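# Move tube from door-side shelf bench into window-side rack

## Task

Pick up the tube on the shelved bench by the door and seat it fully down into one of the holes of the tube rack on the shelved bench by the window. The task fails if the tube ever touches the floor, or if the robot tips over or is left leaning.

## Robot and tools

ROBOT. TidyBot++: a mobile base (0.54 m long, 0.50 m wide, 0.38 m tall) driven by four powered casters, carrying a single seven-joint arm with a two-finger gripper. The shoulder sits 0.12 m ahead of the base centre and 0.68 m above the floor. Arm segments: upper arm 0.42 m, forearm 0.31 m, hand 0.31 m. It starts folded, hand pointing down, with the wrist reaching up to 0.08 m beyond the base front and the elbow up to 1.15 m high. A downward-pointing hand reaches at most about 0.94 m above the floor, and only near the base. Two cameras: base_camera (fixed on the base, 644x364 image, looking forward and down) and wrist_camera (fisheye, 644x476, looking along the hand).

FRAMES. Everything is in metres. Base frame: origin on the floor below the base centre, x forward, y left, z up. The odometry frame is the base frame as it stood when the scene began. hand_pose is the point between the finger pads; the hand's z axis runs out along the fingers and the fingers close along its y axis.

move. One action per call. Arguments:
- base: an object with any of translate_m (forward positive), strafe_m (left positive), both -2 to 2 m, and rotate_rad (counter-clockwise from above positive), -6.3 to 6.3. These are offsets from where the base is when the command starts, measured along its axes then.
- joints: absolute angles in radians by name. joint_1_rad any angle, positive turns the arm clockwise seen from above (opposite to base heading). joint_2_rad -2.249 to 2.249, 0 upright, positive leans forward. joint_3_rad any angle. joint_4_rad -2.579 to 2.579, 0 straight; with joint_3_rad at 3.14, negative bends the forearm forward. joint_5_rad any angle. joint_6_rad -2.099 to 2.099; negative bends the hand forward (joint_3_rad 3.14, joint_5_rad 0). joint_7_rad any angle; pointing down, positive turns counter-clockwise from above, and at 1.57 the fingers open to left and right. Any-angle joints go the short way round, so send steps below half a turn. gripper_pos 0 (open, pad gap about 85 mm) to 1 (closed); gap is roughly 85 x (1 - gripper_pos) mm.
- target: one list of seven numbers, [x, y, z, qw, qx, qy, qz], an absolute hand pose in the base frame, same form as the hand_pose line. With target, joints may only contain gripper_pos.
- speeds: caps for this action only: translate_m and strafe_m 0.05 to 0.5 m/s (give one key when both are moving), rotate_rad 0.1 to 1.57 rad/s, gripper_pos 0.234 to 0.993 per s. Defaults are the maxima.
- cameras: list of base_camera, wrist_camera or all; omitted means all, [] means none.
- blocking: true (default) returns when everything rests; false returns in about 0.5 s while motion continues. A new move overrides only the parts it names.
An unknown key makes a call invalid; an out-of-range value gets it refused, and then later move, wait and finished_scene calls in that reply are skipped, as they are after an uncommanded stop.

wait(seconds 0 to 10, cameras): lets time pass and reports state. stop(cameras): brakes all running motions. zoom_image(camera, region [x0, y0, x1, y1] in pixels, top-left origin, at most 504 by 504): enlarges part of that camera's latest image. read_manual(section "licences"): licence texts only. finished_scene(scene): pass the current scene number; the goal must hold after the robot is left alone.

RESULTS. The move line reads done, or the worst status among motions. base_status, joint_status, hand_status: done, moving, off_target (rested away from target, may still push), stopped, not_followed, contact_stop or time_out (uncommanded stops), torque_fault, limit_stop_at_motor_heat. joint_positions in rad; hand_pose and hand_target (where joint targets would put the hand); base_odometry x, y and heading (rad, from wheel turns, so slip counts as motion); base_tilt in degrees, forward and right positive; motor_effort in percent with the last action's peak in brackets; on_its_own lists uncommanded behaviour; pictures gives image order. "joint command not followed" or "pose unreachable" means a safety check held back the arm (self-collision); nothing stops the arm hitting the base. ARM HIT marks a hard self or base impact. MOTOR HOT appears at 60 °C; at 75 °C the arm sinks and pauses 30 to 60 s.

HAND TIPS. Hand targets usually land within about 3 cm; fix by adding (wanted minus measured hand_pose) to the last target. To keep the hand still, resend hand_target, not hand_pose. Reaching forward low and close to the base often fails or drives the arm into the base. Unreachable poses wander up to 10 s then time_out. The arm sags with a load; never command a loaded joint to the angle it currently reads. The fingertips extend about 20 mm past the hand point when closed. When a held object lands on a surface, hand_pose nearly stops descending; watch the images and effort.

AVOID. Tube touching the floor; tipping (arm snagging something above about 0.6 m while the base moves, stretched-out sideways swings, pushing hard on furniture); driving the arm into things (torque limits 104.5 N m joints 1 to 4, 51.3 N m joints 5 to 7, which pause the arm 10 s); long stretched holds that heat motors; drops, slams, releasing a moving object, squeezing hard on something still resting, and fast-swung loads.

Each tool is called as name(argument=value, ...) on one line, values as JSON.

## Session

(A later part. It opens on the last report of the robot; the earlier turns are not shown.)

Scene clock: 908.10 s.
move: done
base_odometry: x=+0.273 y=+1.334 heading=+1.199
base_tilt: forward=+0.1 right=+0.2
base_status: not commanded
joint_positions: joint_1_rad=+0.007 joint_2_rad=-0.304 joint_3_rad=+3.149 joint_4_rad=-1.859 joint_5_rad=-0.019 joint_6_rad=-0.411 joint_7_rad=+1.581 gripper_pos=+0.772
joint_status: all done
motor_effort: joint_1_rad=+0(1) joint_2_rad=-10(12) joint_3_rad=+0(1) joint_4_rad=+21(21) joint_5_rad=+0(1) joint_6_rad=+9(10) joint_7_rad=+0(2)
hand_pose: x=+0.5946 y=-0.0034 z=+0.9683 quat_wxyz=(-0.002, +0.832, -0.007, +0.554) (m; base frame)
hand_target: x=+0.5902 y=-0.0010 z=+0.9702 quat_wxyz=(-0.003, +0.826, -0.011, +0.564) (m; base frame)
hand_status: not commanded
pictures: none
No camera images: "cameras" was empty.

move(joints={"joint_1_rad": 0.0, "joint_2_rad": -0.312, "joint_3_rad": 3.1416, "joint_4_rad": -1.905, "joint_5_rad": 0.02, "joint_6_rad": -0.36, "joint_7_rad": 1.53}, cameras=[])

move(joints={"joint_1_rad": 0.0, "joint_2_rad": -0.308, "joint_3_rad": 3.1416, "joint_4_rad": -1.925, "joint_5_rad": 0.02, "joint_6_rad": -0.34, "joint_7_rad": 1.53}, cameras=["wrist_camera"])

zoom_image(camera="wrist_camera", region=[180, 290, 420, 470])

Scene clock: 920.73 s.
move: done
base_odometry: x=+0.273 y=+1.334 heading=+1.199
base_tilt: forward=+0.0 right=+0.3
base_status: not commanded
joint_positions: joint_1_rad=+0.007 joint_2_rad=-0.304 joint_3_rad=+3.149 joint_4_rad=-1.877 joint_5_rad=-0.019 joint_6_rad=-0.395 joint_7_rad=+1.581 gripper_pos=+0.772
joint_status: all done
motor_effort: joint_1_rad=+0(1) joint_2_rad=-10(11) joint_3_rad=+0(1) joint_4_rad=+20(21) joint_5_rad=+0(1) joint_6_rad=+9(9) joint_7_rad=-1(2)
hand_pose: x=+0.5945 y=-0.0035 z=+0.9625 quat_wxyz=(-0.002, +0.832, -0.007, +0.554) (m; base frame)
hand_target: x=+0.5930 y=-0.0008 z=+0.9592 quat_wxyz=(-0.003, +0.828, -0.011, +0.560) (m; base frame)
hand_status: not commanded
pictures: none
No camera images: "cameras" was empty.

Scene clock: 921.33 s.
move: done
base_odometry: x=+0.273 y=+1.334 heading=+1.199
base_tilt: forward=+0.0 right=+0.3
base_status: not commanded
joint_positions: joint_1_rad=+0.007 joint_2_rad=-0.304 joint_3_rad=+3.149 joint_4_rad=-1.896 joint_5_rad=-0.019 joint_6_rad=-0.377 joint_7_rad=+1.581 gripper_pos=+0.772
joint_status: all done
motor_effort: joint_1_rad=+0(1) joint_2_rad=-10(11) joint_3_rad=+0(0) joint_4_rad=+20(21) joint_5_rad=+0(1) joint_6_rad=+9(9) joint_7_rad=-1(2)
hand_pose: x=+0.5943 y=-0.0036 z=+0.9562 quat_wxyz=(-0.002, +0.833, -0.007, +0.554) (m; base frame)
hand_target: x=+0.5938 y=-0.0007 z=+0.9510 quat_wxyz=(-0.003, +0.830, -0.011, +0.558) (m; base frame)
hand_status: not commanded
pictures: wrist_camera
camera_calibration:
wrist_camera: T_world_to_cam=[[-0.0560198, -0.998285, 0.0170026, 0.0034357], [-0.394029, 0.00645786, -0.919075, 1.16542], [0.917389, -0.0581859, -0.393715, -0.0332841], [0, 0, 0, 1]] pos_world=[0.489938, -0.00603301, 1.05795]

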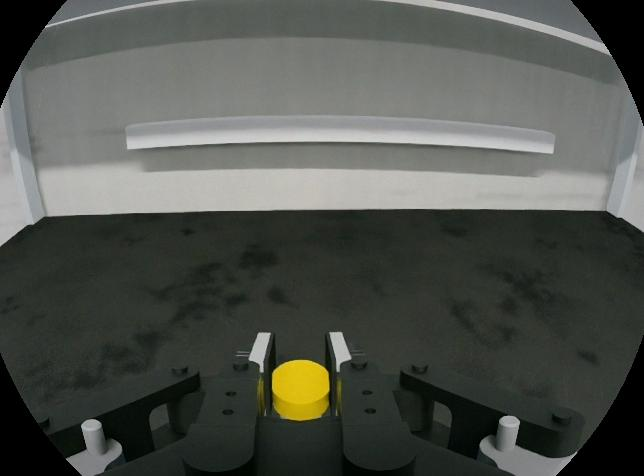

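Scaled by 2.100.

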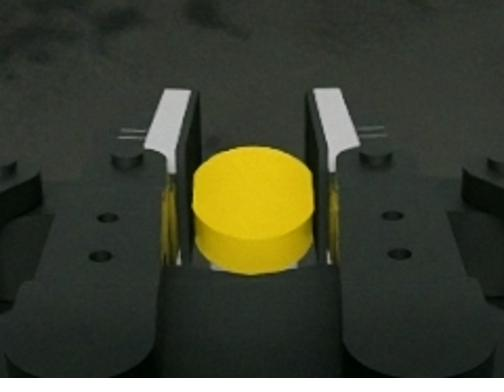

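move(joints={"joint_1_rad": 0.0, "joint_2_rad": -0.298, "joint_3_rad": 3.1416, "joint_4_rad": -1.942, "joint_5_rad": 0.02, "joint_6_rad": -0.321, "joint_7_rad": 1.53}, cameras=[])

move(joints={"joint_1_rad": 0.0, "joint_2_rad": -0.292, "joint_3_rad": 3.1416, "joint_4_rad": -1.961, "joint_5_rad": 0.02, "joint_6_rad": -0.301, "joint_7_rad": 1.53}, cameras=[])

move(joints={"joint_1_rad": 0.0, "joint_2_rad": -0.287, "joint_3_rad": 3.1416, "joint_4_rad": -1.979, "joint_5_rad": 0.02, "joint_6_rad": -0.282, "joint_7_rad": 1.53}, cameras=["wrist_camera"])

Scene clock: 938.17 s.
move: done
base_odometry: x=+0.273 y=+1.334 heading=+1.199
base_tilt: forward=+0.1 right=+0.2
base_status: not commanded
joint_positions: joint_1_rad=+0.007 joint_2_rad=-0.304 joint_3_rad=+3.149 joint_4_rad=-1.913 joint_5_rad=-0.019 joint_6_rad=-0.358 joint_7_rad=+1.581 gripper_pos=+0.772
joint_status: all done
motor_effort: joint_1_rad=+0(1) joint_2_rad=-10(11) joint_3_rad=+0(1) joint_4_rad=+20(21) joint_5_rad=+0(1) joint_6_rad=+8(9) joint_7_rad=-1(2)
hand_pose: x=+0.5944 y=-0.0037 z=+0.9514 quat_wxyz=(-0.002, +0.832, -0.007, +0.554) (m; base frame)
hand_target: x=+0.5964 y=-0.0006 z=+0.9415 quat_wxyz=(-0.003, +0.832, -0.011, +0.555) (m; base frame)
hand_status: not commanded
pictures: none
No camera images: "cameras" was empty.

Scene clock: 938.77 s.
move: done
base_odometry: x=+0.273 y=+1.334 heading=+1.199
base_tilt: forward=+0.0 right=+0.2
base_status: not commanded
joint_positions: joint_1_rad=+0.007 joint_2_rad=-0.304 joint_3_rad=+3.149 joint_4_rad=-1.933 joint_5_rad=-0.019 joint_6_rad=-0.339 joint_7_rad=+1.581 gripper_pos=+0.772
joint_status: all done
motor_effort: joint_1_rad=+0(1) joint_2_rad=-10(11) joint_3_rad=+1(1) joint_4_rad=+20(21) joint_5_rad=+0(1) joint_6_rad=+8(9) joint_7_rad=+0(2)
hand_pose: x=+0.5939 y=-0.0038 z=+0.9448 quat_wxyz=(-0.002, +0.833, -0.008, +0.554) (m; base frame)
hand_target: x=+0.5975 y=-0.0005 z=+0.9330 quat_wxyz=(-0.004, +0.833, -0.011, +0.553) (m; base frame)
hand_status: not commanded
pictures: none
No camera images: "cameras" was empty.

Scene clock: 939.37 s.
move: done
base_odometry: x=+0.273 y=+1.334 heading=+1.199
base_tilt: forward=+0.0 right=+0.3
base_status: not commanded
joint_positions: joint_1_rad=+0.007 joint_2_rad=-0.304 joint_3_rad=+3.149 joint_4_rad=-1.951 joint_5_rad=-0.019 joint_6_rad=-0.321 joint_7_rad=+1.581 gripper_pos=+0.772
joint_status: all done
motor_effort: joint_1_rad=+0(1) joint_2_rad=-10(11) joint_3_rad=+0(1) joint_4_rad=+20(21) joint_5_rad=+0(1) joint_6_rad=+9(9) joint_7_rad=-1(2)
hand_pose: x=+0.5935 y=-0.0039 z=+0.9391 quat_wxyz=(-0.002, +0.833, -0.008, +0.554) (m; base frame)
hand_target: x=+0.5983 y=-0.0004 z=+0.9252 quat_wxyz=(-0.004, +0.834, -0.011, +0.551) (m; base frame)
hand_status: not commanded
pictures: wrist_camera
camera_calibration:
wrist_camera: T_world_to_cam=[[-0.0570872, -0.998225, 0.0169752, 0.00408754], [-0.393562, 0.00687474, -0.919272, 1.14927], [0.917524, -0.0591595, -0.393256, -0.0398513], [0, 0, 0, 1]] pos_world=[0.489106, -0.00617822, 1.04075]

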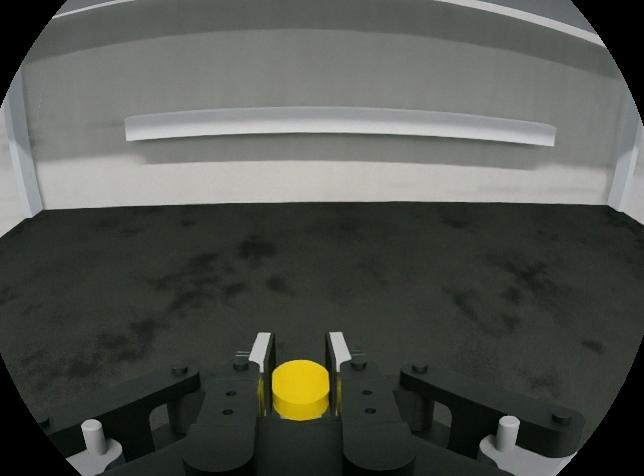

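move(joints={"joint_1_rad": 0.0, "joint_2_rad": -0.281, "joint_3_rad": 3.1416, "joint_4_rad": -1.998, "joint_5_rad": 0.02, "joint_6_rad": -0.263, "joint_7_rad": 1.53}, cameras=[])

move(joints={"joint_1_rad": 0.0, "joint_2_rad": -0.279, "joint_3_rad": 3.1416, "joint_4_rad": -2.016, "joint_5_rad": 0.02, "joint_6_rad": -0.243, "joint_7_rad": 1.53}, cameras=[])

move(joints={"joint_1_rad": 0.0, "joint_2_rad": -0.277, "joint_3_rad": 3.1416, "joint_4_rad": -2.034, "joint_5_rad": 0.02, "joint_6_rad": -0.223, "joint_7_rad": 1.53}, cameras=["wrist_camera"])

Scene clock: 946.53 s.
move: done
base_odometry: x=+0.273 y=+1.334 heading=+1.199
base_tilt: forward=+0.1 right=+0.3
base_status: not commanded
joint_positions: joint_1_rad=+0.007 joint_2_rad=-0.303 joint_3_rad=+3.149 joint_4_rad=-1.970 joint_5_rad=-0.019 joint_6_rad=-0.302 joint_7_rad=+1.581 gripper_pos=+0.772
joint_status: all done
motor_effort: joint_1_rad=+0(1) joint_2_rad=-9(11) joint_3_rad=+0(1) joint_4_rad=+20(21) joint_5_rad=+0(1) joint_6_rad=+9(9) joint_7_rad=-1(2)
hand_pose: x=+0.5934 y=-0.0039 z=+0.9324 quat_wxyz=(-0.002, +0.833, -0.008, +0.553) (m; base frame)
hand_target: x=+0.5989 y=-0.0003 z=+0.9164 quat_wxyz=(-0.004, +0.836, -0.010, +0.549) (m; base frame)
hand_status: not commanded
pictures: none
No camera images: "cameras" was empty.

Scene clock: 947.13 s.
move: done
base_odometry: x=+0.273 y=+1.334 heading=+1.199
base_tilt: forward=+0.0 right=+0.3
base_status: not commanded
joint_positions: joint_1_rad=+0.007 joint_2_rad=-0.302 joint_3_rad=+3.149 joint_4_rad=-1.988 joint_5_rad=-0.019 joint_6_rad=-0.282 joint_7_rad=+1.581 gripper_pos=+0.772
joint_status: all done
motor_effort: joint_1_rad=+0(1) joint_2_rad=-9(11) joint_3_rad=+0(1) joint_4_rad=+20(21) joint_5_rad=-1(1) joint_6_rad=+9(9) joint_7_rad=+0(2)
hand_pose: x=+0.5932 y=-0.0040 z=+0.9267 quat_wxyz=(-0.001, +0.833, -0.008, +0.553) (m; base frame)
hand_target: x=+0.5988 y=-0.0002 z=+0.9104 quat_wxyz=(-0.004, +0.836, -0.010, +0.549) (m; base frame)
hand_status: not commanded
pictures: none
No camera images: "cameras" was empty.

Scene clock: 947.73 s.
move: done
base_odometry: x=+0.273 y=+1.334 heading=+1.199
base_tilt: forward=+0.1 right=+0.3
base_status: not commanded
joint_positions: joint_1_rad=+0.007 joint_2_rad=-0.300 joint_3_rad=+3.149 joint_4_rad=-2.006 joint_5_rad=-0.019 joint_6_rad=-0.263 joint_7_rad=+1.581 gripper_pos=+0.772
joint_status: all done
motor_effort: joint_1_rad=+0(1) joint_2_rad=-10(10) joint_3_rad=+0(1) joint_4_rad=+20(21) joint_5_rad=-1(1) joint_6_rad=+9(9) joint_7_rad=-1(2)
hand_pose: x=+0.5930 y=-0.0041 z=+0.9209 quat_wxyz=(-0.001, +0.833, -0.008, +0.554) (m; base frame)
hand_target: x=+0.5984 y=+0.0000 z=+0.9045 quat_wxyz=(-0.004, +0.836, -0.010, +0.549) (m; base frame)
hand_status: not commanded
pictures: wrist_camera
camera_calibration:
wrist_camera: T_world_to_cam=[[-0.0581608, -0.99816, 0.0171509, 0.00456834], [-0.394278, 0.00718367, -0.918963, 1.13248], [0.917149, -0.0602099, -0.39397, -0.04571], [0, 0, 0, 1]] pos_world=[0.488702, -0.00632766, 1.02262]

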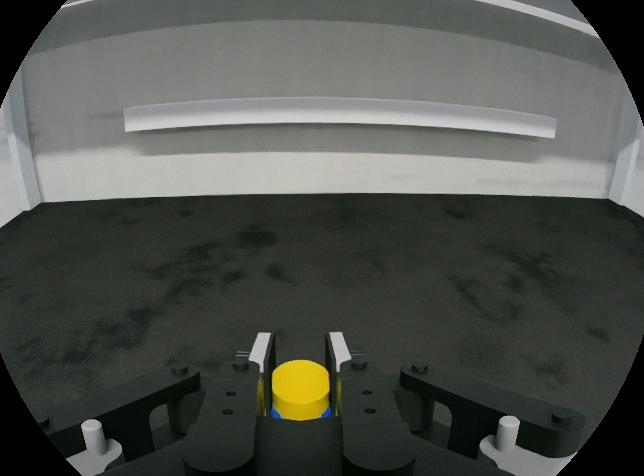

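move(joints={"joint_1_rad": 0.0, "joint_2_rad": -0.275, "joint_3_rad": 3.1416, "joint_4_rad": -2.052, "joint_5_rad": 0.02, "joint_6_rad": -0.203, "joint_7_rad": 1.53}, cameras=[])

move(joints={"joint_1_rad": 0.0, "joint_2_rad": -0.272, "joint_3_rad": 3.1416, "joint_4_rad": -2.069, "joint_5_rad": 0.02, "joint_6_rad": -0.182, "joint_7_rad": 1.53}, cameras=[])

move(joints={"joint_1_rad": 0.0, "joint_2_rad": -0.270, "joint_3_rad": 3.1416, "joint_4_rad": -2.087, "joint_5_rad": 0.02, "joint_6_rad": -0.161, "joint_7_rad": 1.53}, cameras=["wrist_camera"])

Scene clock: 953.50 s.
move: done
base_odometry: x=+0.273 y=+1.334 heading=+1.199
base_tilt: forward=+0.1 right=+0.3
base_status: not commanded
joint_positions: joint_1_rad=+0.007 joint_2_rad=-0.299 joint_3_rad=+3.149 joint_4_rad=-2.024 joint_5_rad=-0.019 joint_6_rad=-0.242 joint_7_rad=+1.581 gripper_pos=+0.772
joint_status: all done
motor_effort: joint_1_rad=+0(2) joint_2_rad=-10(11) joint_3_rad=+0(1) joint_4_rad=+20(21) joint_5_rad=+0(1) joint_6_rad=+9(9) joint_7_rad=+0(1)
hand_pose: x=+0.5929 y=-0.0042 z=+0.9152 quat_wxyz=(-0.001, +0.833, -0.008, +0.554) (m; base frame)
hand_target: x=+0.5980 y=+0.0001 z=+0.8985 quat_wxyz=(-0.004, +0.836, -0.010, +0.549) (m; base frame)
hand_status: not commanded
pictures: none
No camera images: "cameras" was empty.

Scene clock: 954.07 s.
move: done
base_odometry: x=+0.273 y=+1.334 heading=+1.199
base_tilt: forward=+0.1 right=+0.2
base_status: not commanded
joint_positions: joint_1_rad=+0.007 joint_2_rad=-0.296 joint_3_rad=+3.149 joint_4_rad=-2.041 joint_5_rad=-0.019 joint_6_rad=-0.221 joint_7_rad=+1.581 gripper_pos=+0.772
joint_status: all done
motor_effort: joint_1_rad=+0(1) joint_2_rad=-10(11) joint_3_rad=+0(1) joint_4_rad=+20(21) joint_5_rad=+0(1) joint_6_rad=+9(10) joint_7_rad=-1(1)
hand_pose: x=+0.5932 y=-0.0043 z=+0.9097 quat_wxyz=(-0.001, +0.832, -0.008, +0.554) (m; base frame)
hand_target: x=+0.5980 y=+0.0002 z=+0.8930 quat_wxyz=(-0.004, +0.836, -0.010, +0.549) (m; base frame)
hand_status: not commanded
pictures: none
No camera images: "cameras" was empty.

Scene clock: 954.67 s.
move: done
base_odometry: x=+0.273 y=+1.334 heading=+1.199
base_tilt: forward=+0.1 right=+0.3
base_status: not commanded
joint_positions: joint_1_rad=+0.007 joint_2_rad=-0.294 joint_3_rad=+3.149 joint_4_rad=-2.060 joint_5_rad=-0.019 joint_6_rad=-0.200 joint_7_rad=+1.581 gripper_pos=+0.772
joint_status: all done
motor_effort: joint_1_rad=+0(1) joint_2_rad=-9(10) joint_3_rad=+0(1) joint_4_rad=+20(21) joint_5_rad=+0(1) joint_6_rad=+9(9) joint_7_rad=-1(2)
hand_pose: x=+0.5929 y=-0.0044 z=+0.9040 quat_wxyz=(-0.001, +0.832, -0.009, +0.555) (m; base frame)
hand_target: x=+0.5975 y=+0.0004 z=+0.8874 quat_wxyz=(-0.004, +0.835, -0.010, +0.550) (m; base frame)
hand_status: not commanded
pictures: wrist_camera
camera_calibration:
wrist_camera: T_world_to_cam=[[-0.0593749, -0.998086, 0.0172633, 0.0051582], [-0.391756, 0.00739176, -0.920039, 1.11636], [0.918151, -0.0613903, -0.391445, -0.0551599], [0, 0, 0, 1]] pos_world=[0.488292, -0.0064898, 1.00541]

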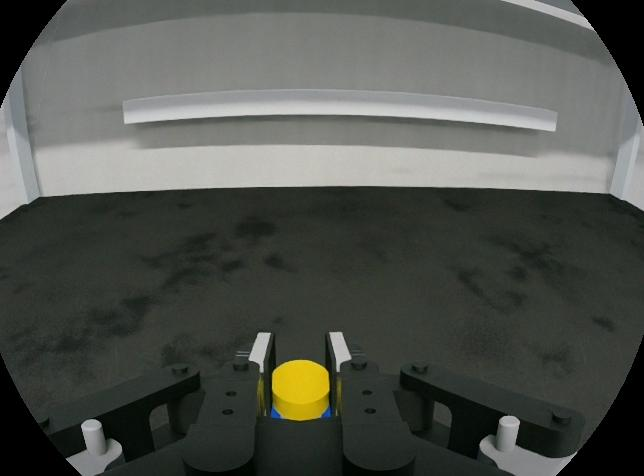

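move(joints={"joint_1_rad": 0.0, "joint_2_rad": -0.267, "joint_3_rad": 3.1416, "joint_4_rad": -2.102, "joint_5_rad": 0.02, "joint_6_rad": -0.143, "joint_7_rad": 1.53}, cameras=[])

move(joints={"joint_1_rad": 0.0, "joint_2_rad": -0.263, "joint_3_rad": 3.1416, "joint_4_rad": -2.116, "joint_5_rad": 0.02, "joint_6_rad": -0.126, "joint_7_rad": 1.53}, cameras=["wrist_camera"])

zoom_image(camera="wrist_camera", region=[180, 290, 420, 470])

Scene clock: 960.23 s.
move: done
base_odometry: x=+0.273 y=+1.334 heading=+1.199
base_tilt: forward=+0.0 right=+0.2
base_status: not commanded
joint_positions: joint_1_rad=+0.007 joint_2_rad=-0.292 joint_3_rad=+3.149 joint_4_rad=-2.074 joint_5_rad=-0.019 joint_6_rad=-0.181 joint_7_rad=+1.581 gripper_pos=+0.772
joint_status: all done
motor_effort: joint_1_rad=+0(1) joint_2_rad=-9(11) joint_3_rad=+0(1) joint_4_rad=+19(20) joint_5_rad=+0(1) joint_6_rad=+8(10) joint_7_rad=+0(1)
hand_pose: x=+0.5929 y=-0.0045 z=+0.9001 quat_wxyz=(-0.001, +0.831, -0.009, +0.556) (m; base frame)
hand_target: x=+0.5973 y=+0.0005 z=+0.8823 quat_wxyz=(-0.005, +0.835, -0.010, +0.550) (m; base frame)
hand_status: not commanded
pictures: none
No camera images: "cameras" was empty.

Scene clock: 960.77 s.
move: done
base_odometry: x=+0.273 y=+1.334 heading=+1.199
base_tilt: forward=+0.1 right=+0.2
base_status: not commanded
joint_positions: joint_1_rad=+0.007 joint_2_rad=-0.292 joint_3_rad=+3.149 joint_4_rad=-2.083 joint_5_rad=-0.019 joint_6_rad=-0.161 joint_7_rad=+1.581 gripper_pos=+0.772
joint_status: all done
motor_effort: joint_1_rad=+0(1) joint_2_rad=-10(10) joint_3_rad=+0(1) joint_4_rad=+19(20) joint_5_rad=+0(1) joint_6_rad=+8(8) joint_7_rad=+0(2)
hand_pose: x=+0.5936 y=-0.0047 z=+0.9001 quat_wxyz=(-0.001, +0.828, -0.009, +0.560) (m; base frame)
hand_target: x=+0.5972 y=+0.0006 z=+0.8770 quat_wxyz=(-0.005, +0.836, -0.009, +0.549) (m; base frame)
hand_status: not commanded
pictures: wrist_camera
camera_calibration:
wrist_camera: T_world_to_cam=[[-0.0603666, -0.998036, 0.0167573, 0.00608737], [-0.379506, 0.00742093, -0.925159, 1.11043], [0.923218, -0.0622082, -0.379209, -0.0713488], [0, 0, 0, 1]] pos_world=[0.487652, -0.00660347, 1.00016]

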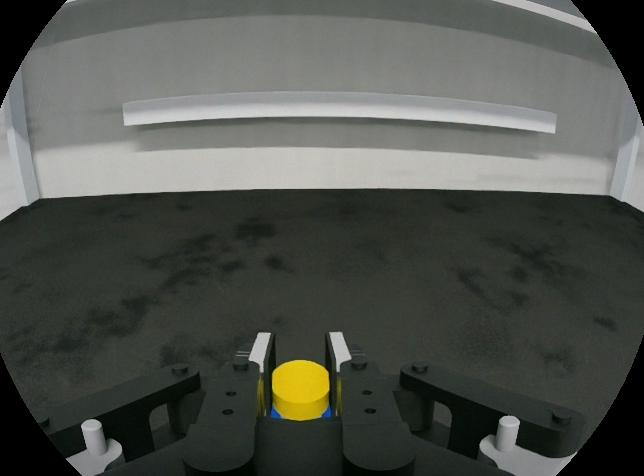

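Scaled by 2.100.

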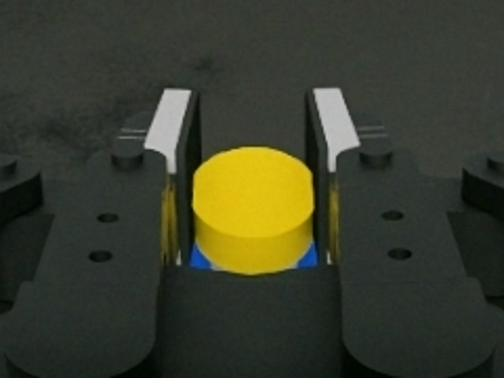

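move(joints={"joint_1_rad": 0.0, "joint_2_rad": -0.267, "joint_3_rad": 3.1416, "joint_4_rad": -2.105, "joint_5_rad": 0.02, "joint_6_rad": -0.14, "joint_7_rad": 1.53}, cameras=[])

move(joints={"gripper_pos": 0.5}, speeds={"gripper_pos": 0.3}, cameras=["wrist_camera"])

zoom_image(camera="wrist_camera", region=[180, 290, 420, 470])

Scene clock: 970.67 s.
move: done
base_odometry: x=+0.273 y=+1.334 heading=+1.199
base_tilt: forward=+0.0 right=+0.2
base_status: not commanded
joint_positions: joint_1_rad=+0.007 joint_2_rad=-0.292 joint_3_rad=+3.149 joint_4_rad=-2.083 joint_5_rad=-0.019 joint_6_rad=-0.161 joint_7_rad=+1.581 gripper_pos=+0.772
joint_status: all done
motor_effort: joint_1_rad=+0(1) joint_2_rad=-9(9) joint_3_rad=+0(1) joint_4_rad=+19(20) joint_5_rad=-1(1) joint_6_rad=+8(9) joint_7_rad=+0(2)
hand_pose: x=+0.5936 y=-0.0047 z=+0.9001 quat_wxyz=(-0.001, +0.828, -0.009, +0.560) (m; base frame)
hand_target: x=+0.5970 y=+0.0005 z=+0.8814 quat_wxyz=(-0.005, +0.835, -0.010, +0.549) (m; base frame)
hand_status: not commanded
pictures: none
No camera images: "cameras" was empty.

Scene clock: 971.90 s.
move: done
base_odometry: x=+0.273 y=+1.334 heading=+1.199
base_tilt: forward=+0.1 right=+0.3
base_status: not commanded
joint_positions: joint_1_rad=+0.007 joint_2_rad=-0.290 joint_3_rad=+3.149 joint_4_rad=-2.083 joint_5_rad=-0.019 joint_6_rad=-0.161 joint_7_rad=+1.581 gripper_pos=+0.499
joint_status: all done
motor_effort: joint_1_rad=+0(1) joint_2_rad=-10(11) joint_3_rad=+0(1) joint_4_rad=+20(20) joint_5_rad=+0(1) joint_6_rad=+8(9) joint_7_rad=+0(2)
hand_pose: x=+0.5941 y=-0.0047 z=+0.8991 quat_wxyz=(-0.001, +0.829, -0.009, +0.559) (m; base frame)
hand_target: x=+0.5970 y=+0.0005 z=+0.8814 quat_wxyz=(-0.005, +0.835, -0.010, +0.549) (m; base frame)
hand_status: not commanded
pictures: wrist_camera
camera_calibration:
wrist_camera: T_world_to_cam=[[-0.0603295, -0.998036, 0.0168753, 0.0060025], [-0.381544, 0.00743483, -0.924321, 1.1101], [0.92238, -0.0622025, -0.381244, -0.0698617], [0, 0, 0, 1]] pos_world=[0.488353, -0.00660825, 0.999351]

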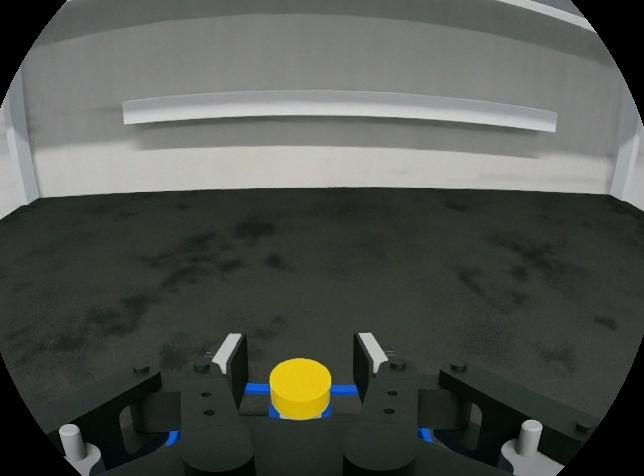

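Scaled by 2.100.

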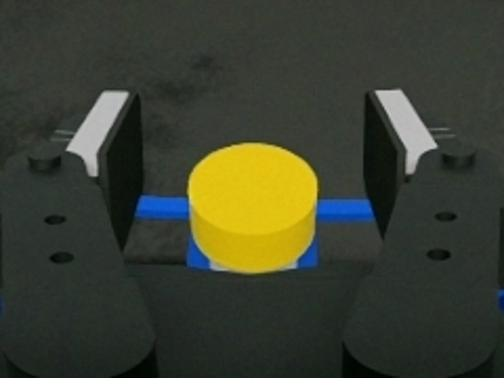

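move(base={"translate_m": -0.22}, speeds={"translate_m": 0.25}, cameras=["wrist_camera"])

zoom_image(camera="wrist_camera", region=[180, 180, 420, 360])

Scene clock: 985.50 s.
move: done
base_odometry: x=+0.193 y=+1.129 heading=+1.199
base_tilt: forward=+0.1 right=+0.2
base_status: done
joint_positions: joint_1_rad=+0.007 joint_2_rad=-0.280 joint_3_rad=+3.149 joint_4_rad=-2.083 joint_5_rad=-0.019 joint_6_rad=-0.161 joint_7_rad=+1.581 gripper_pos=+0.499
joint_status: not commanded
motor_effort: joint_1_rad=-1(1) joint_2_rad=-11(13) joint_3_rad=+0(1) joint_4_rad=+20(20) joint_5_rad=+0(1) joint_6_rad=+9(9) joint_7_rad=-1(2)
hand_pose: x=+0.5961 y=-0.0047 z=+0.8946 quat_wxyz=(-0.001, +0.832, -0.009, +0.555) (m; base frame)
hand_target: x=+0.5970 y=+0.0005 z=+0.8814 quat_wxyz=(-0.005, +0.835, -0.010, +0.549) (m; base frame)
hand_status: not commanded
pictures: wrist_camera
camera_calibration:
wrist_camera: T_world_to_cam=[[-0.0601544, -0.998037, 0.017437, 0.00557637], [-0.390221, 0.00743399, -0.920691, 1.10866], [0.918754, -0.062188, -0.389902, -0.0635282], [0, 0, 0, 1]] pos_world=[0.491323, -0.00662701, 0.995863]

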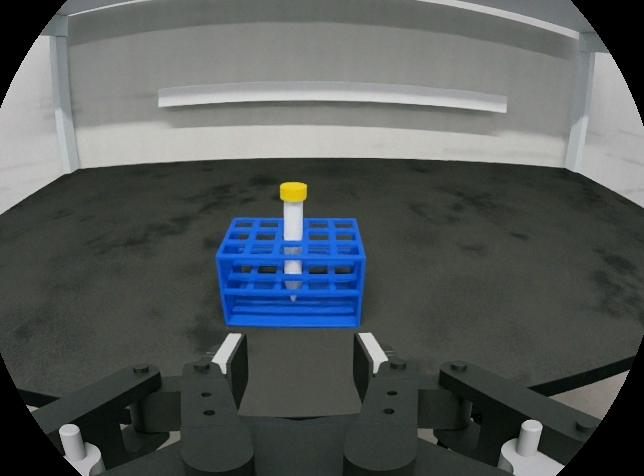

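Scaled by 2.100.

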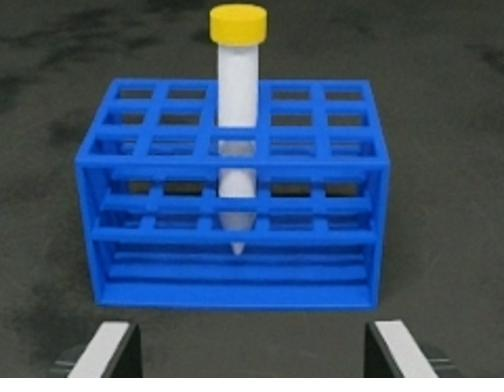

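move(joints={"joint_1_rad": 0.0, "joint_2_rad": -0.312, "joint_3_rad": 3.1416, "joint_4_rad": -1.836, "joint_5_rad": 0.02, "joint_6_rad": -0.45, "joint_7_rad": -1.57}, cameras=["wrist_camera"])

zoom_image(camera="wrist_camera", region=[180, 120, 420, 300])

Scene clock: 1024.27 s.
move: done
base_odometry: x=+0.193 y=+1.129 heading=+1.199
base_tilt: forward=+0.0 right=+0.3
base_status: not commanded
joint_positions: joint_1_rad=+0.007 joint_2_rad=-0.285 joint_3_rad=+3.149 joint_4_rad=-1.857 joint_5_rad=-0.019 joint_6_rad=-0.392 joint_7_rad=+4.662 gripper_pos=+0.499
joint_status: all done
motor_effort: joint_1_rad=-1(1) joint_2_rad=-10(12) joint_3_rad=+0(1) joint_4_rad=+20(21) joint_5_rad=+0(2) joint_6_rad=+9(10) joint_7_rad=-1(2)
hand_pose: x=+0.6027 y=-0.0036 z=+0.9655 quat_wxyz=(+0.555, +0.032, +0.831, +0.019) (m; base frame)
hand_target: x=+0.5902 y=-0.0014 z=+0.9748 quat_wxyz=(+0.551, -0.005, +0.834, -0.009) (m; base frame)
hand_status: not commanded
pictures: wrist_camera
camera_calibration:
wrist_camera: T_world_to_cam=[[-0.0195612, 0.996643, 0.0795021, -0.0713616], [0.375849, -0.0663546, 0.924302, -1.0668], [0.926474, 0.0479613, -0.373289, -0.0621115], [0, 0, 0, 1]] pos_world=[0.457105, 0.00331372, 0.968535]

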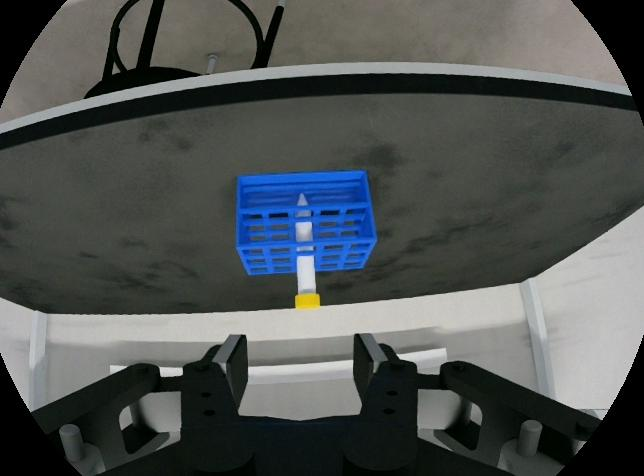

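Scaled by 2.100.

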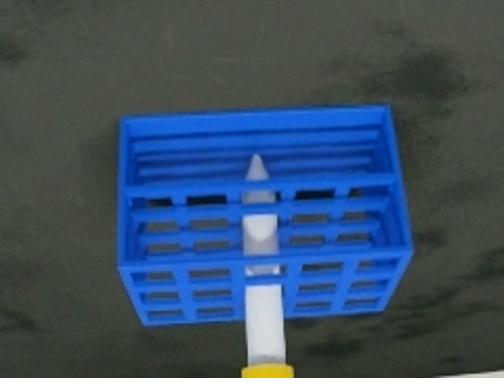

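move(joints={"joint_1_rad": 0.0, "joint_2_rad": -0.275, "joint_3_rad": 3.1416, "joint_4_rad": -2.093, "joint_5_rad": 0.02, "joint_6_rad": -0.155, "joint_7_rad": -1.5}, cameras=["wrist_camera"])

zoom_image(camera="wrist_camera", region=[180, 180, 420, 360])

Scene clock: 1035.70 s.
move: done
base_odometry: x=+0.193 y=+1.129 heading=+1.199
base_tilt: forward=+0.1 right=+0.2
base_status: not commanded
joint_positions: joint_1_rad=+0.007 joint_2_rad=-0.285 joint_3_rad=+3.149 joint_4_rad=-2.066 joint_5_rad=-0.019 joint_6_rad=-0.202 joint_7_rad=+4.730 gripper_pos=+0.499
joint_status: all done
motor_effort: joint_1_rad=+0(1) joint_2_rad=-10(11) joint_3_rad=+0(1) joint_4_rad=+20(22) joint_5_rad=+0(1) joint_6_rad=+9(9) joint_7_rad=-1(2)
hand_pose: x=+0.5936 y=-0.0044 z=+0.8954 quat_wxyz=(+0.548, +0.006, +0.837, -0.001) (m; base frame)
hand_target: x=+0.5960 y=+0.0004 z=+0.8880 quat_wxyz=(+0.551, -0.037, +0.833, -0.026) (m; base frame)
hand_status: not commanded
pictures: wrist_camera
camera_calibration:
wrist_camera: T_world_to_cam=[[-0.0416328, 0.998972, 0.0179289, 0.00306613], [0.393338, -0.00010812, 0.919394, -1.00428], [0.918451, 0.0453291, -0.392929, -0.0574968], [0, 0, 0, 1]] pos_world=[0.447957, -0.000565286, 0.900682]

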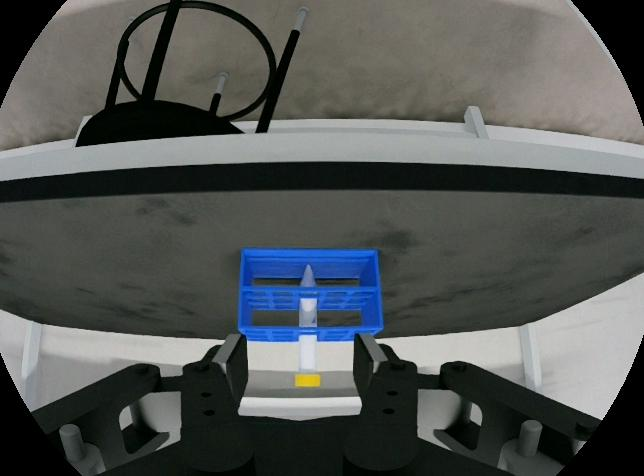

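Scaled by 2.100.

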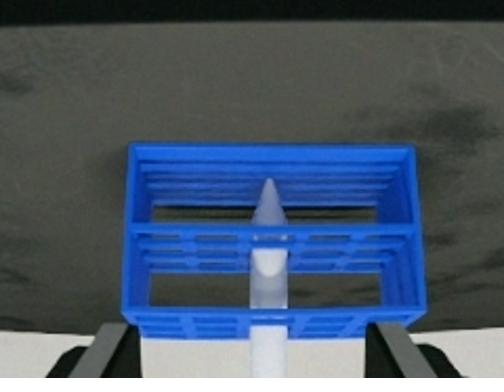

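zoom_image(camera="wrist_camera", region=[0, 300, 120, 430])

zoom_image(camera="wrist_camera", region=[500, 300, 620, 430])

Scaled by 3.877.

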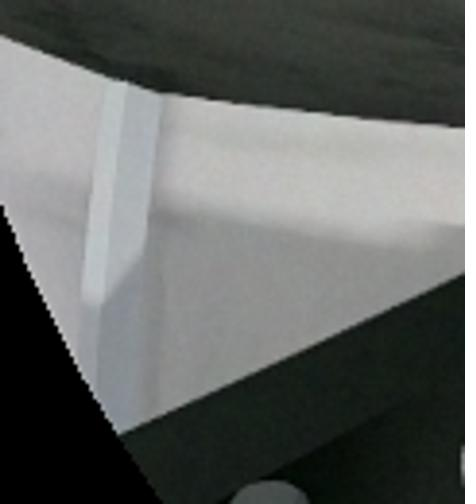

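Scaled by 3.877.

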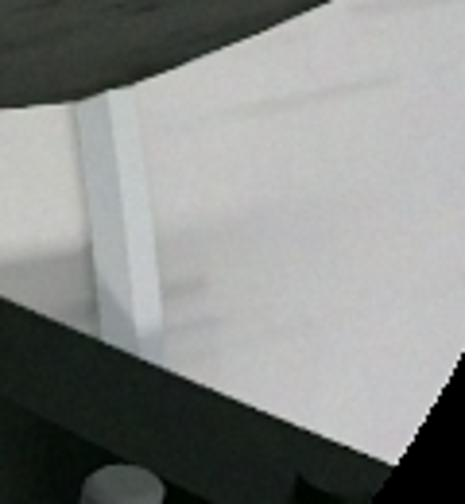

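move(base={"translate_m": 0.22}, speeds={"translate_m": 0.2}, cameras=["wrist_camera"])

zoom_image(camera="wrist_camera", region=[180, 200, 440, 440])

Scene clock: 1066.47 s.
move: done
base_odometry: x=+0.273 y=+1.334 heading=+1.200
base_tilt: forward=+0.1 right=+0.3
base_status: done
joint_positions: joint_1_rad=+0.007 joint_2_rad=-0.283 joint_3_rad=+3.149 joint_4_rad=-2.066 joint_5_rad=-0.019 joint_6_rad=-0.197 joint_7_rad=+4.731 gripper_pos=+0.499
joint_status: not commanded
motor_effort: joint_1_rad=+0(1) joint_2_rad=-10(13) joint_3_rad=+0(1) joint_4_rad=+20(20) joint_5_rad=+0(1) joint_6_rad=+9(9) joint_7_rad=-1(2)
hand_pose: x=+0.5945 y=-0.0044 z=+0.8957 quat_wxyz=(+0.549, +0.005, +0.836, -0.002) (m; base frame)
hand_target: x=+0.5960 y=+0.0004 z=+0.8880 quat_wxyz=(+0.551, -0.037, +0.833, -0.026) (m; base frame)
hand_status: not commanded
pictures: wrist_camera
camera_calibration:
wrist_camera: T_world_to_cam=[[-0.0421673, 0.998975, 0.0164628, 0.00475808], [0.390838, 0.00132861, 0.920458, -1.00439], [0.919493, 0.0452476, -0.390494, -0.0610486], [0, 0, 0, 1]] pos_world=[0.44889, -0.000656455, 0.900586]

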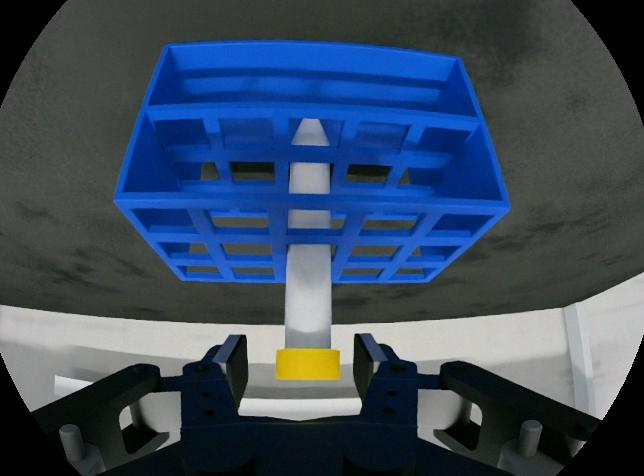

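Scaled by 1.938.

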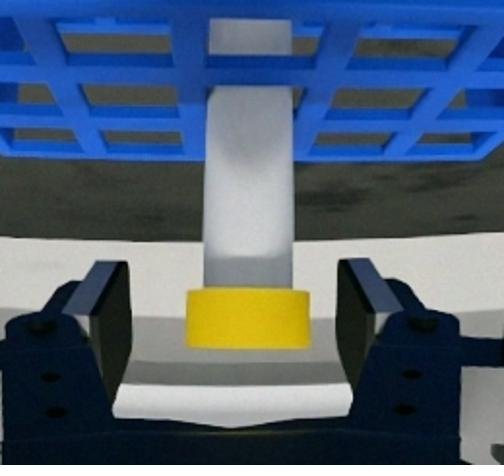

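move(base={"strafe_m": 0.0025}, cameras=[])

move(joints={"gripper_pos": 0.775}, speeds={"gripper_pos": 0.234}, cameras=["wrist_camera"])

zoom_image(camera="wrist_camera", region=[180, 200, 440, 440])

Scene clock: 1077.13 s.
move: done
base_odometry: x=+0.271 y=+1.335 heading=+1.199
base_tilt: forward=+0.2 right=+0.3
base_status: done
joint_positions: joint_1_rad=+0.006 joint_2_rad=-0.283 joint_3_rad=+3.148 joint_4_rad=-2.066 joint_5_rad=-0.018 joint_6_rad=-0.197 joint_7_rad=+4.731 gripper_pos=+0.499
joint_status: not commanded
motor_effort: joint_1_rad=+0(2) joint_2_rad=-10(12) joint_3_rad=+0(3) joint_4_rad=+20(20) joint_5_rad=+0(1) joint_6_rad=+9(9) joint_7_rad=-2(2)
hand_pose: x=+0.5945 y=-0.0037 z=+0.8957 quat_wxyz=(+0.549, +0.004, +0.836, -0.001) (m; base frame)
hand_target: x=+0.5960 y=+0.0004 z=+0.8880 quat_wxyz=(+0.551, -0.037, +0.833, -0.026) (m; base frame)
hand_status: not commanded
pictures: none
No camera images: "cameras" was empty.

Scene clock: 1078.63 s.
move: done
base_odometry: x=+0.271 y=+1.335 heading=+1.199
base_tilt: forward=+0.0 right=+0.2
base_status: not commanded
joint_positions: joint_1_rad=+0.006 joint_2_rad=-0.283 joint_3_rad=+3.148 joint_4_rad=-2.066 joint_5_rad=-0.018 joint_6_rad=-0.197 joint_7_rad=+4.731 gripper_pos=+0.764
joint_status: all done
motor_effort: joint_1_rad=+0(1) joint_2_rad=-9(11) joint_3_rad=+1(1) joint_4_rad=+19(20) joint_5_rad=-1(1) joint_6_rad=+8(9) joint_7_rad=+0(2)
hand_pose: x=+0.5945 y=-0.0037 z=+0.8957 quat_wxyz=(+0.549, +0.004, +0.836, -0.001) (m; base frame)
hand_target: x=+0.5960 y=+0.0004 z=+0.8880 quat_wxyz=(+0.551, -0.037, +0.833, -0.026) (m; base frame)
hand_status: not commanded
pictures: wrist_camera
camera_calibration:
wrist_camera: T_world_to_cam=[[-0.0438121, 0.998913, 0.0159028, 0.00545166], [0.390783, 0.00248557, 0.920479, -1.00439], [0.919439, 0.0465426, -0.390467, -0.0610683], [0, 0, 0, 1]] pos_world=[0.448887, -0.00010697, 0.90059]

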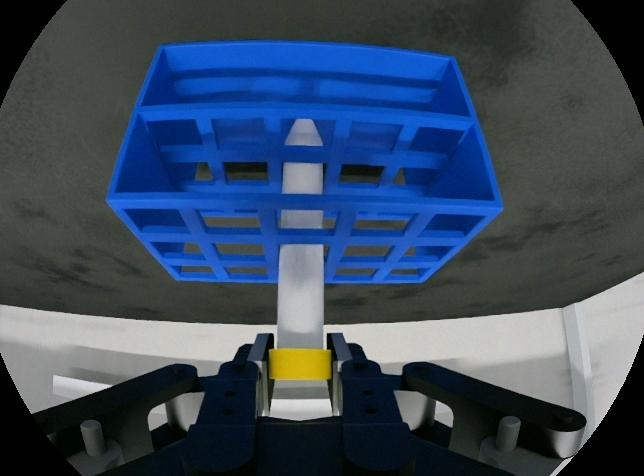

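Scaled by 1.938.

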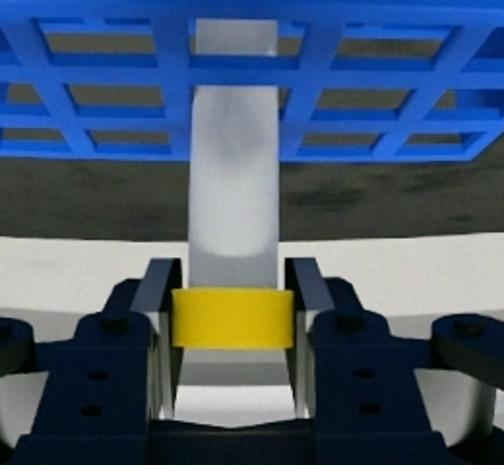

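move(joints={"joint_1_rad": 0.0, "joint_2_rad": -0.300, "joint_3_rad": 3.1416, "joint_4_rad": -2.028, "joint_5_rad": 0.02, "joint_6_rad": -0.250, "joint_7_rad": -1.5}, cameras=[])

move(joints={"joint_1_rad": 0.0, "joint_2_rad": -0.315, "joint_3_rad": 3.1416, "joint_4_rad": -1.992, "joint_5_rad": 0.02, "joint_6_rad": -0.291, "joint_7_rad": -1.5}, cameras=["wrist_camera"])

Scene clock: 1090.97 s.
move: done
base_odometry: x=+0.271 y=+1.335 heading=+1.199
base_tilt: forward=+0.1 right=+0.3
base_status: not commanded
joint_positions: joint_1_rad=+0.006 joint_2_rad=-0.283 joint_3_rad=+3.148 joint_4_rad=-2.042 joint_5_rad=-0.018 joint_6_rad=-0.223 joint_7_rad=+4.732 gripper_pos=+0.771
joint_status: all done
motor_effort: joint_1_rad=+0(1) joint_2_rad=-10(12) joint_3_rad=+0(1) joint_4_rad=+20(21) joint_5_rad=+0(1) joint_6_rad=+9(10) joint_7_rad=-1(2)
hand_pose: x=+0.5958 y=-0.0035 z=+0.9027 quat_wxyz=(+0.548, +0.004, +0.837, -0.001) (m; base frame)
hand_target: x=+0.5910 y=-0.0002 z=+0.9113 quat_wxyz=(+0.549, -0.036, +0.835, -0.027) (m; base frame)
hand_status: not commanded
pictures: none
No camera images: "cameras" was empty.

Scene clock: 1091.67 s.
move: done
base_odometry: x=+0.271 y=+1.335 heading=+1.199
base_tilt: forward=+0.1 right=+0.3
base_status: not commanded
joint_positions: joint_1_rad=+0.006 joint_2_rad=-0.290 joint_3_rad=+3.148 joint_4_rad=-2.010 joint_5_rad=-0.018 joint_6_rad=-0.247 joint_7_rad=+4.732 gripper_pos=+0.771
joint_status: all done
motor_effort: joint_1_rad=+0(1) joint_2_rad=-10(11) joint_3_rad=+0(1) joint_4_rad=+20(21) joint_5_rad=-1(1) joint_6_rad=+8(10) joint_7_rad=-1(2)
hand_pose: x=+0.5966 y=-0.0034 z=+0.9181 quat_wxyz=(+0.554, +0.004, +0.833, -0.001) (m; base frame)
hand_target: x=+0.5883 y=-0.0004 z=+0.9281 quat_wxyz=(+0.553, -0.036, +0.832, -0.027) (m; base frame)
hand_status: not commanded
pictures: wrist_camera
camera_calibration:
wrist_camera: T_world_to_cam=[[-0.0449487, 0.998871, 0.0153429, 0.00616165], [0.379049, 0.0028431, 0.925372, -1.02329], [0.924284, 0.0474099, -0.378749, -0.0678913], [0, 0, 0, 1]] pos_world=[0.450906, -0.0000266425, 0.921118]

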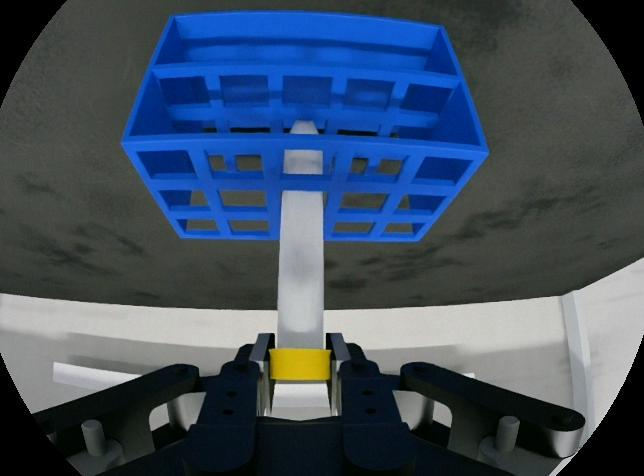

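move(joints={"joint_1_rad": 0.0, "joint_2_rad": -0.322, "joint_3_rad": 3.1416, "joint_4_rad": -1.956, "joint_5_rad": 0.02, "joint_6_rad": -0.332, "joint_7_rad": -1.5}, cameras=[])

move(joints={"joint_1_rad": 0.0, "joint_2_rad": -0.322, "joint_3_rad": 3.1416, "joint_4_rad": -1.916, "joint_5_rad": 0.02, "joint_6_rad": -0.374, "joint_7_rad": -1.5}, cameras=[])

move(joints={"joint_1_rad": 0.0, "joint_2_rad": -0.324, "joint_3_rad": 3.1416, "joint_4_rad": -1.869, "joint_5_rad": 0.02, "joint_6_rad": -0.422, "joint_7_rad": -1.5}, cameras=["wrist_camera"])

Scene clock: 1104.30 s.
move: done
base_odometry: x=+0.271 y=+1.335 heading=+1.199
base_tilt: forward=+0.1 right=+0.3
base_status: not commanded
joint_positions: joint_1_rad=+0.006 joint_2_rad=-0.296 joint_3_rad=+3.148 joint_4_rad=-1.975 joint_5_rad=-0.018 joint_6_rad=-0.282 joint_7_rad=+4.732 gripper_pos=+0.771
joint_status: all done
motor_effort: joint_1_rad=+0(1) joint_2_rad=-10(11) joint_3_rad=+0(1) joint_4_rad=+20(21) joint_5_rad=+0(1) joint_6_rad=+8(9) joint_7_rad=-1(2)
hand_pose: x=+0.5968 y=-0.0033 z=+0.9320 quat_wxyz=(+0.557, +0.003, +0.831, -0.001) (m; base frame)
hand_target: x=+0.5869 y=-0.0007 z=+0.9413 quat_wxyz=(+0.554, -0.036, +0.831, -0.028) (m; base frame)
hand_status: not commanded
pictures: none
No camera images: "cameras" was empty.

Scene clock: 1105.00 s.
move: done
base_odometry: x=+0.271 y=+1.335 heading=+1.199
base_tilt: forward=+0.1 right=+0.2
base_status: not commanded
joint_positions: joint_1_rad=+0.006 joint_2_rad=-0.298 joint_3_rad=+3.148 joint_4_rad=-1.934 joint_5_rad=-0.018 joint_6_rad=-0.321 joint_7_rad=+4.732 gripper_pos=+0.771
joint_status: all done
motor_effort: joint_1_rad=+0(1) joint_2_rad=-10(11) joint_3_rad=+0(1) joint_4_rad=+20(22) joint_5_rad=+0(1) joint_6_rad=+9(10) joint_7_rad=-1(3)
hand_pose: x=+0.5976 y=-0.0031 z=+0.9458 quat_wxyz=(+0.558, +0.003, +0.830, -0.001) (m; base frame)
hand_target: x=+0.5872 y=-0.0009 z=+0.9532 quat_wxyz=(+0.553, -0.035, +0.832, -0.028) (m; base frame)
hand_status: not commanded
pictures: none
No camera images: "cameras" was empty.

Scene clock: 1105.73 s.
move: done
base_odometry: x=+0.271 y=+1.335 heading=+1.199
base_tilt: forward=+0.0 right=+0.3
base_status: not commanded
joint_positions: joint_1_rad=+0.006 joint_2_rad=-0.300 joint_3_rad=+3.148 joint_4_rad=-1.887 joint_5_rad=-0.018 joint_6_rad=-0.368 joint_7_rad=+4.732 gripper_pos=+0.771
joint_status: all done
motor_effort: joint_1_rad=+0(1) joint_2_rad=-10(12) joint_3_rad=+0(1) joint_4_rad=+21(21) joint_5_rad=+0(1) joint_6_rad=+9(10) joint_7_rad=+0(2)
hand_pose: x=+0.5976 y=-0.0029 z=+0.9620 quat_wxyz=(+0.559, +0.003, +0.829, +0.000) (m; base frame)
hand_target: x=+0.5865 y=-0.0012 z=+0.9687 quat_wxyz=(+0.553, -0.035, +0.832, -0.028) (m; base frame)
hand_status: not commanded
pictures: wrist_camera
camera_calibration:
wrist_camera: T_world_to_cam=[[-0.0473717, 0.998768, 0.0148121, 0.0069303], [0.367655, 0.00364632, 0.929955, -1.06201], [0.928755, 0.0494993, -0.367374, -0.0658439], [0, 0, 0, 1]] pos_world=[0.451932, 0.000209883, 0.963325]

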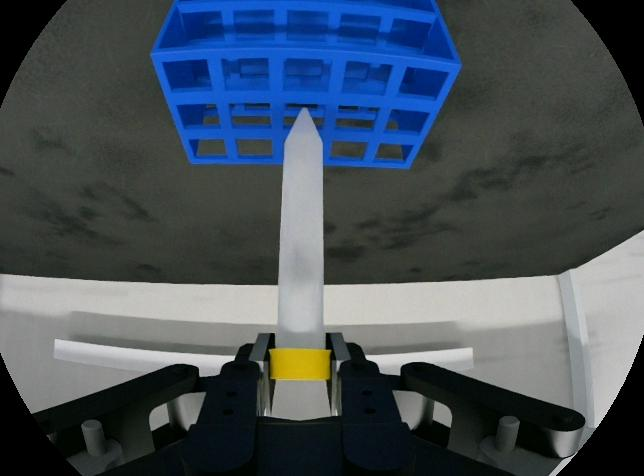

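move(joints={"joint_1_rad": 0.0, "joint_2_rad": -0.300, "joint_3_rad": 3.1416, "joint_4_rad": -1.973, "joint_5_rad": 0.02, "joint_6_rad": -0.289, "joint_7_rad": -1.5}, cameras=[])

move(joints={"joint_1_rad": 0.0, "joint_2_rad": -0.285, "joint_3_rad": 3.1416, "joint_4_rad": -2.034, "joint_5_rad": 0.02, "joint_6_rad": -0.222, "joint_7_rad": -1.5}, cameras=[])

move(joints={"joint_1_rad": 0.0, "joint_2_rad": -0.272, "joint_3_rad": 3.1416, "joint_4_rad": -2.078, "joint_5_rad": 0.02, "joint_6_rad": -0.171, "joint_7_rad": -1.5}, cameras=["wrist_camera"])

Scene clock: 1120.80 s.
move: done
base_odometry: x=+0.271 y=+1.335 heading=+1.199
base_tilt: forward=+0.0 right=+0.3
base_status: not commanded
joint_positions: joint_1_rad=+0.006 joint_2_rad=-0.300 joint_3_rad=+3.148 joint_4_rad=-1.950 joint_5_rad=-0.018 joint_6_rad=-0.321 joint_7_rad=+4.732 gripper_pos=+0.771
joint_status: all done
motor_effort: joint_1_rad=+0(1) joint_2_rad=-10(12) joint_3_rad=+0(1) joint_4_rad=+20(21) joint_5_rad=+0(1) joint_6_rad=+8(10) joint_7_rad=-1(2)
hand_pose: x=+0.5947 y=-0.0031 z=+0.9374 quat_wxyz=(+0.552, +0.003, +0.834, -0.001) (m; base frame)
hand_target: x=+0.5951 y=-0.0004 z=+0.9330 quat_wxyz=(+0.556, -0.036, +0.830, -0.027) (m; base frame)
hand_status: not commanded
pictures: none
No camera images: "cameras" was empty.

Scene clock: 1121.57 s.
move: done
base_odometry: x=+0.271 y=+1.335 heading=+1.199
base_tilt: forward=+0.1 right=+0.3
base_status: not commanded
joint_positions: joint_1_rad=+0.006 joint_2_rad=-0.300 joint_3_rad=+3.148 joint_4_rad=-2.009 joint_5_rad=-0.018 joint_6_rad=-0.264 joint_7_rad=+4.732 gripper_pos=+0.771
joint_status: all done
motor_effort: joint_1_rad=+0(1) joint_2_rad=-10(11) joint_3_rad=+0(1) joint_4_rad=+20(21) joint_5_rad=+0(1) joint_6_rad=+9(10) joint_7_rad=-2(2)
hand_pose: x=+0.5927 y=-0.0033 z=+0.9185 quat_wxyz=(+0.552, +0.004, +0.834, -0.001) (m; base frame)
hand_target: x=+0.5968 y=+0.0000 z=+0.9086 quat_wxyz=(+0.552, -0.036, +0.833, -0.027) (m; base frame)
hand_status: not commanded
pictures: none
No camera images: "cameras" was empty.

Scene clock: 1122.30 s.
move: done
base_odometry: x=+0.271 y=+1.335 heading=+1.199
base_tilt: forward=+0.1 right=+0.3
base_status: not commanded
joint_positions: joint_1_rad=+0.006 joint_2_rad=-0.293 joint_3_rad=+3.148 joint_4_rad=-2.052 joint_5_rad=-0.018 joint_6_rad=-0.212 joint_7_rad=+4.732 gripper_pos=+0.771
joint_status: all done
motor_effort: joint_1_rad=+0(1) joint_2_rad=-10(11) joint_3_rad=+0(1) joint_4_rad=+20(21) joint_5_rad=+0(1) joint_6_rad=+8(9) joint_7_rad=-1(2)
hand_pose: x=+0.5931 y=-0.0036 z=+0.9040 quat_wxyz=(+0.552, +0.004, +0.834, -0.001) (m; base frame)
hand_target: x=+0.5976 y=+0.0003 z=+0.8909 quat_wxyz=(+0.549, -0.037, +0.834, -0.026) (m; base frame)
hand_status: not commanded
pictures: wrist_camera
camera_calibration:
wrist_camera: T_world_to_cam=[[-0.0442928, 0.9989, 0.0154011, 0.00590803], [0.383417, 0.00276166, 0.923571, -1.00996], [0.922512, 0.0468126, -0.383118, -0.0649394], [0, 0, 0, 1]] pos_world=[0.447405, -0.0000723832, 0.9078]

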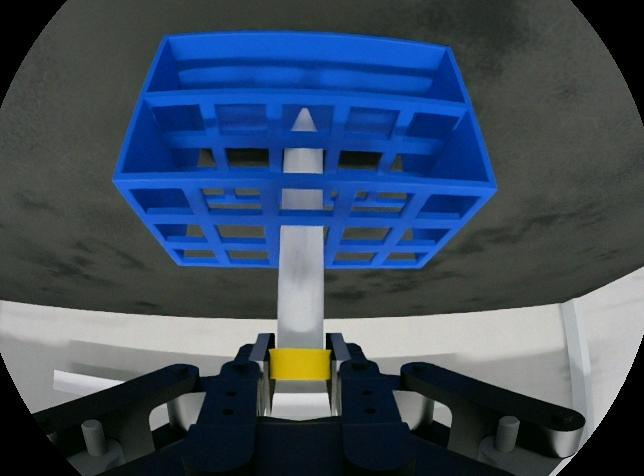

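move(joints={"joint_1_rad": 0.0, "joint_2_rad": -0.267, "joint_3_rad": 3.1416, "joint_4_rad": -2.105, "joint_5_rad": 0.02, "joint_6_rad": -0.139, "joint_7_rad": -1.5}, cameras=[])

move(joints={"joint_1_rad": 0.0, "joint_2_rad": -0.265, "joint_3_rad": 3.1416, "joint_4_rad": -2.113, "joint_5_rad": 0.02, "joint_6_rad": -0.130, "joint_7_rad": -1.5}, cameras=[])

move(joints={"gripper_pos": 0.5}, speeds={"gripper_pos": 0.3}, cameras=["wrist_camera"])

zoom_image(camera="wrist_camera", region=[180, 200, 440, 440])

Scene clock: 1129.20 s.
move: done
base_odometry: x=+0.271 y=+1.335 heading=+1.199
base_tilt: forward=+0.1 right=+0.3
base_status: not commanded
joint_positions: joint_1_rad=+0.006 joint_2_rad=-0.290 joint_3_rad=+3.148 joint_4_rad=-2.079 joint_5_rad=-0.018 joint_6_rad=-0.179 joint_7_rad=+4.732 gripper_pos=+0.771
joint_status: all done
motor_effort: joint_1_rad=+0(1) joint_2_rad=-10(11) joint_3_rad=+0(1) joint_4_rad=+20(21) joint_5_rad=+0(1) joint_6_rad=+9(10) joint_7_rad=-1(2)
hand_pose: x=+0.5928 y=-0.0037 z=+0.8963 quat_wxyz=(+0.554, +0.004, +0.833, -0.002) (m; base frame)
hand_target: x=+0.5972 y=+0.0005 z=+0.8817 quat_wxyz=(+0.549, -0.037, +0.834, -0.026) (m; base frame)
hand_status: not commanded
pictures: none
No camera images: "cameras" was empty.

Scene clock: 1129.70 s.
move: done
base_odometry: x=+0.271 y=+1.335 heading=+1.199
base_tilt: forward=+0.1 right=+0.3
base_status: not commanded
joint_positions: joint_1_rad=+0.006 joint_2_rad=-0.289 joint_3_rad=+3.148 joint_4_rad=-2.084 joint_5_rad=-0.018 joint_6_rad=-0.169 joint_7_rad=+4.732 gripper_pos=+0.771
joint_status: all done
motor_effort: joint_1_rad=+0(1) joint_2_rad=-9(10) joint_3_rad=+0(1) joint_4_rad=+20(20) joint_5_rad=+0(1) joint_6_rad=+8(9) joint_7_rad=-1(2)
hand_pose: x=+0.5931 y=-0.0038 z=+0.8959 quat_wxyz=(+0.555, +0.004, +0.832, -0.002) (m; base frame)
hand_target: x=+0.5970 y=+0.0005 z=+0.8786 quat_wxyz=(+0.549, -0.037, +0.835, -0.026) (m; base frame)
hand_status: not commanded
pictures: none
No camera images: "cameras" was empty.

Scene clock: 1130.93 s.
move: done
base_odometry: x=+0.271 y=+1.335 heading=+1.199
base_tilt: forward=+0.1 right=+0.2
base_status: not commanded
joint_positions: joint_1_rad=+0.006 joint_2_rad=-0.289 joint_3_rad=+3.148 joint_4_rad=-2.084 joint_5_rad=-0.018 joint_6_rad=-0.169 joint_7_rad=+4.732 gripper_pos=+0.499
joint_status: all done
motor_effort: joint_1_rad=+0(1) joint_2_rad=-10(11) joint_3_rad=+0(1) joint_4_rad=+20(20) joint_5_rad=+0(1) joint_6_rad=+8(9) joint_7_rad=+0(2)
hand_pose: x=+0.5931 y=-0.0038 z=+0.8958 quat_wxyz=(+0.555, +0.004, +0.832, -0.002) (m; base frame)
hand_target: x=+0.5970 y=+0.0005 z=+0.8786 quat_wxyz=(+0.549, -0.037, +0.835, -0.026) (m; base frame)
hand_status: not commanded
pictures: wrist_camera
camera_calibration:
wrist_camera: T_world_to_cam=[[-0.0436366, 0.998939, 0.0147364, 0.00647027], [0.376404, 0.00277535, 0.926452, -1.00079], [0.925427, 0.045974, -0.376125, -0.0761375], [0, 0, 0, 1]] pos_world=[0.447442, -0.000185527, 0.898447]

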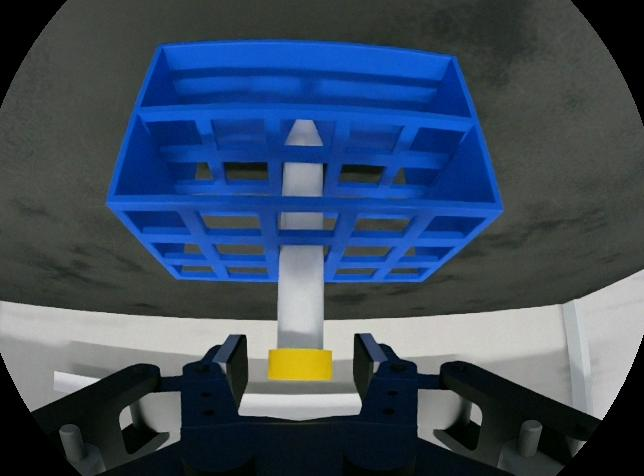

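Scaled by 1.938.

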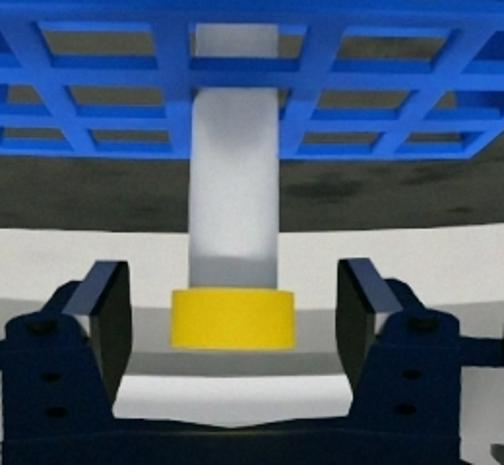

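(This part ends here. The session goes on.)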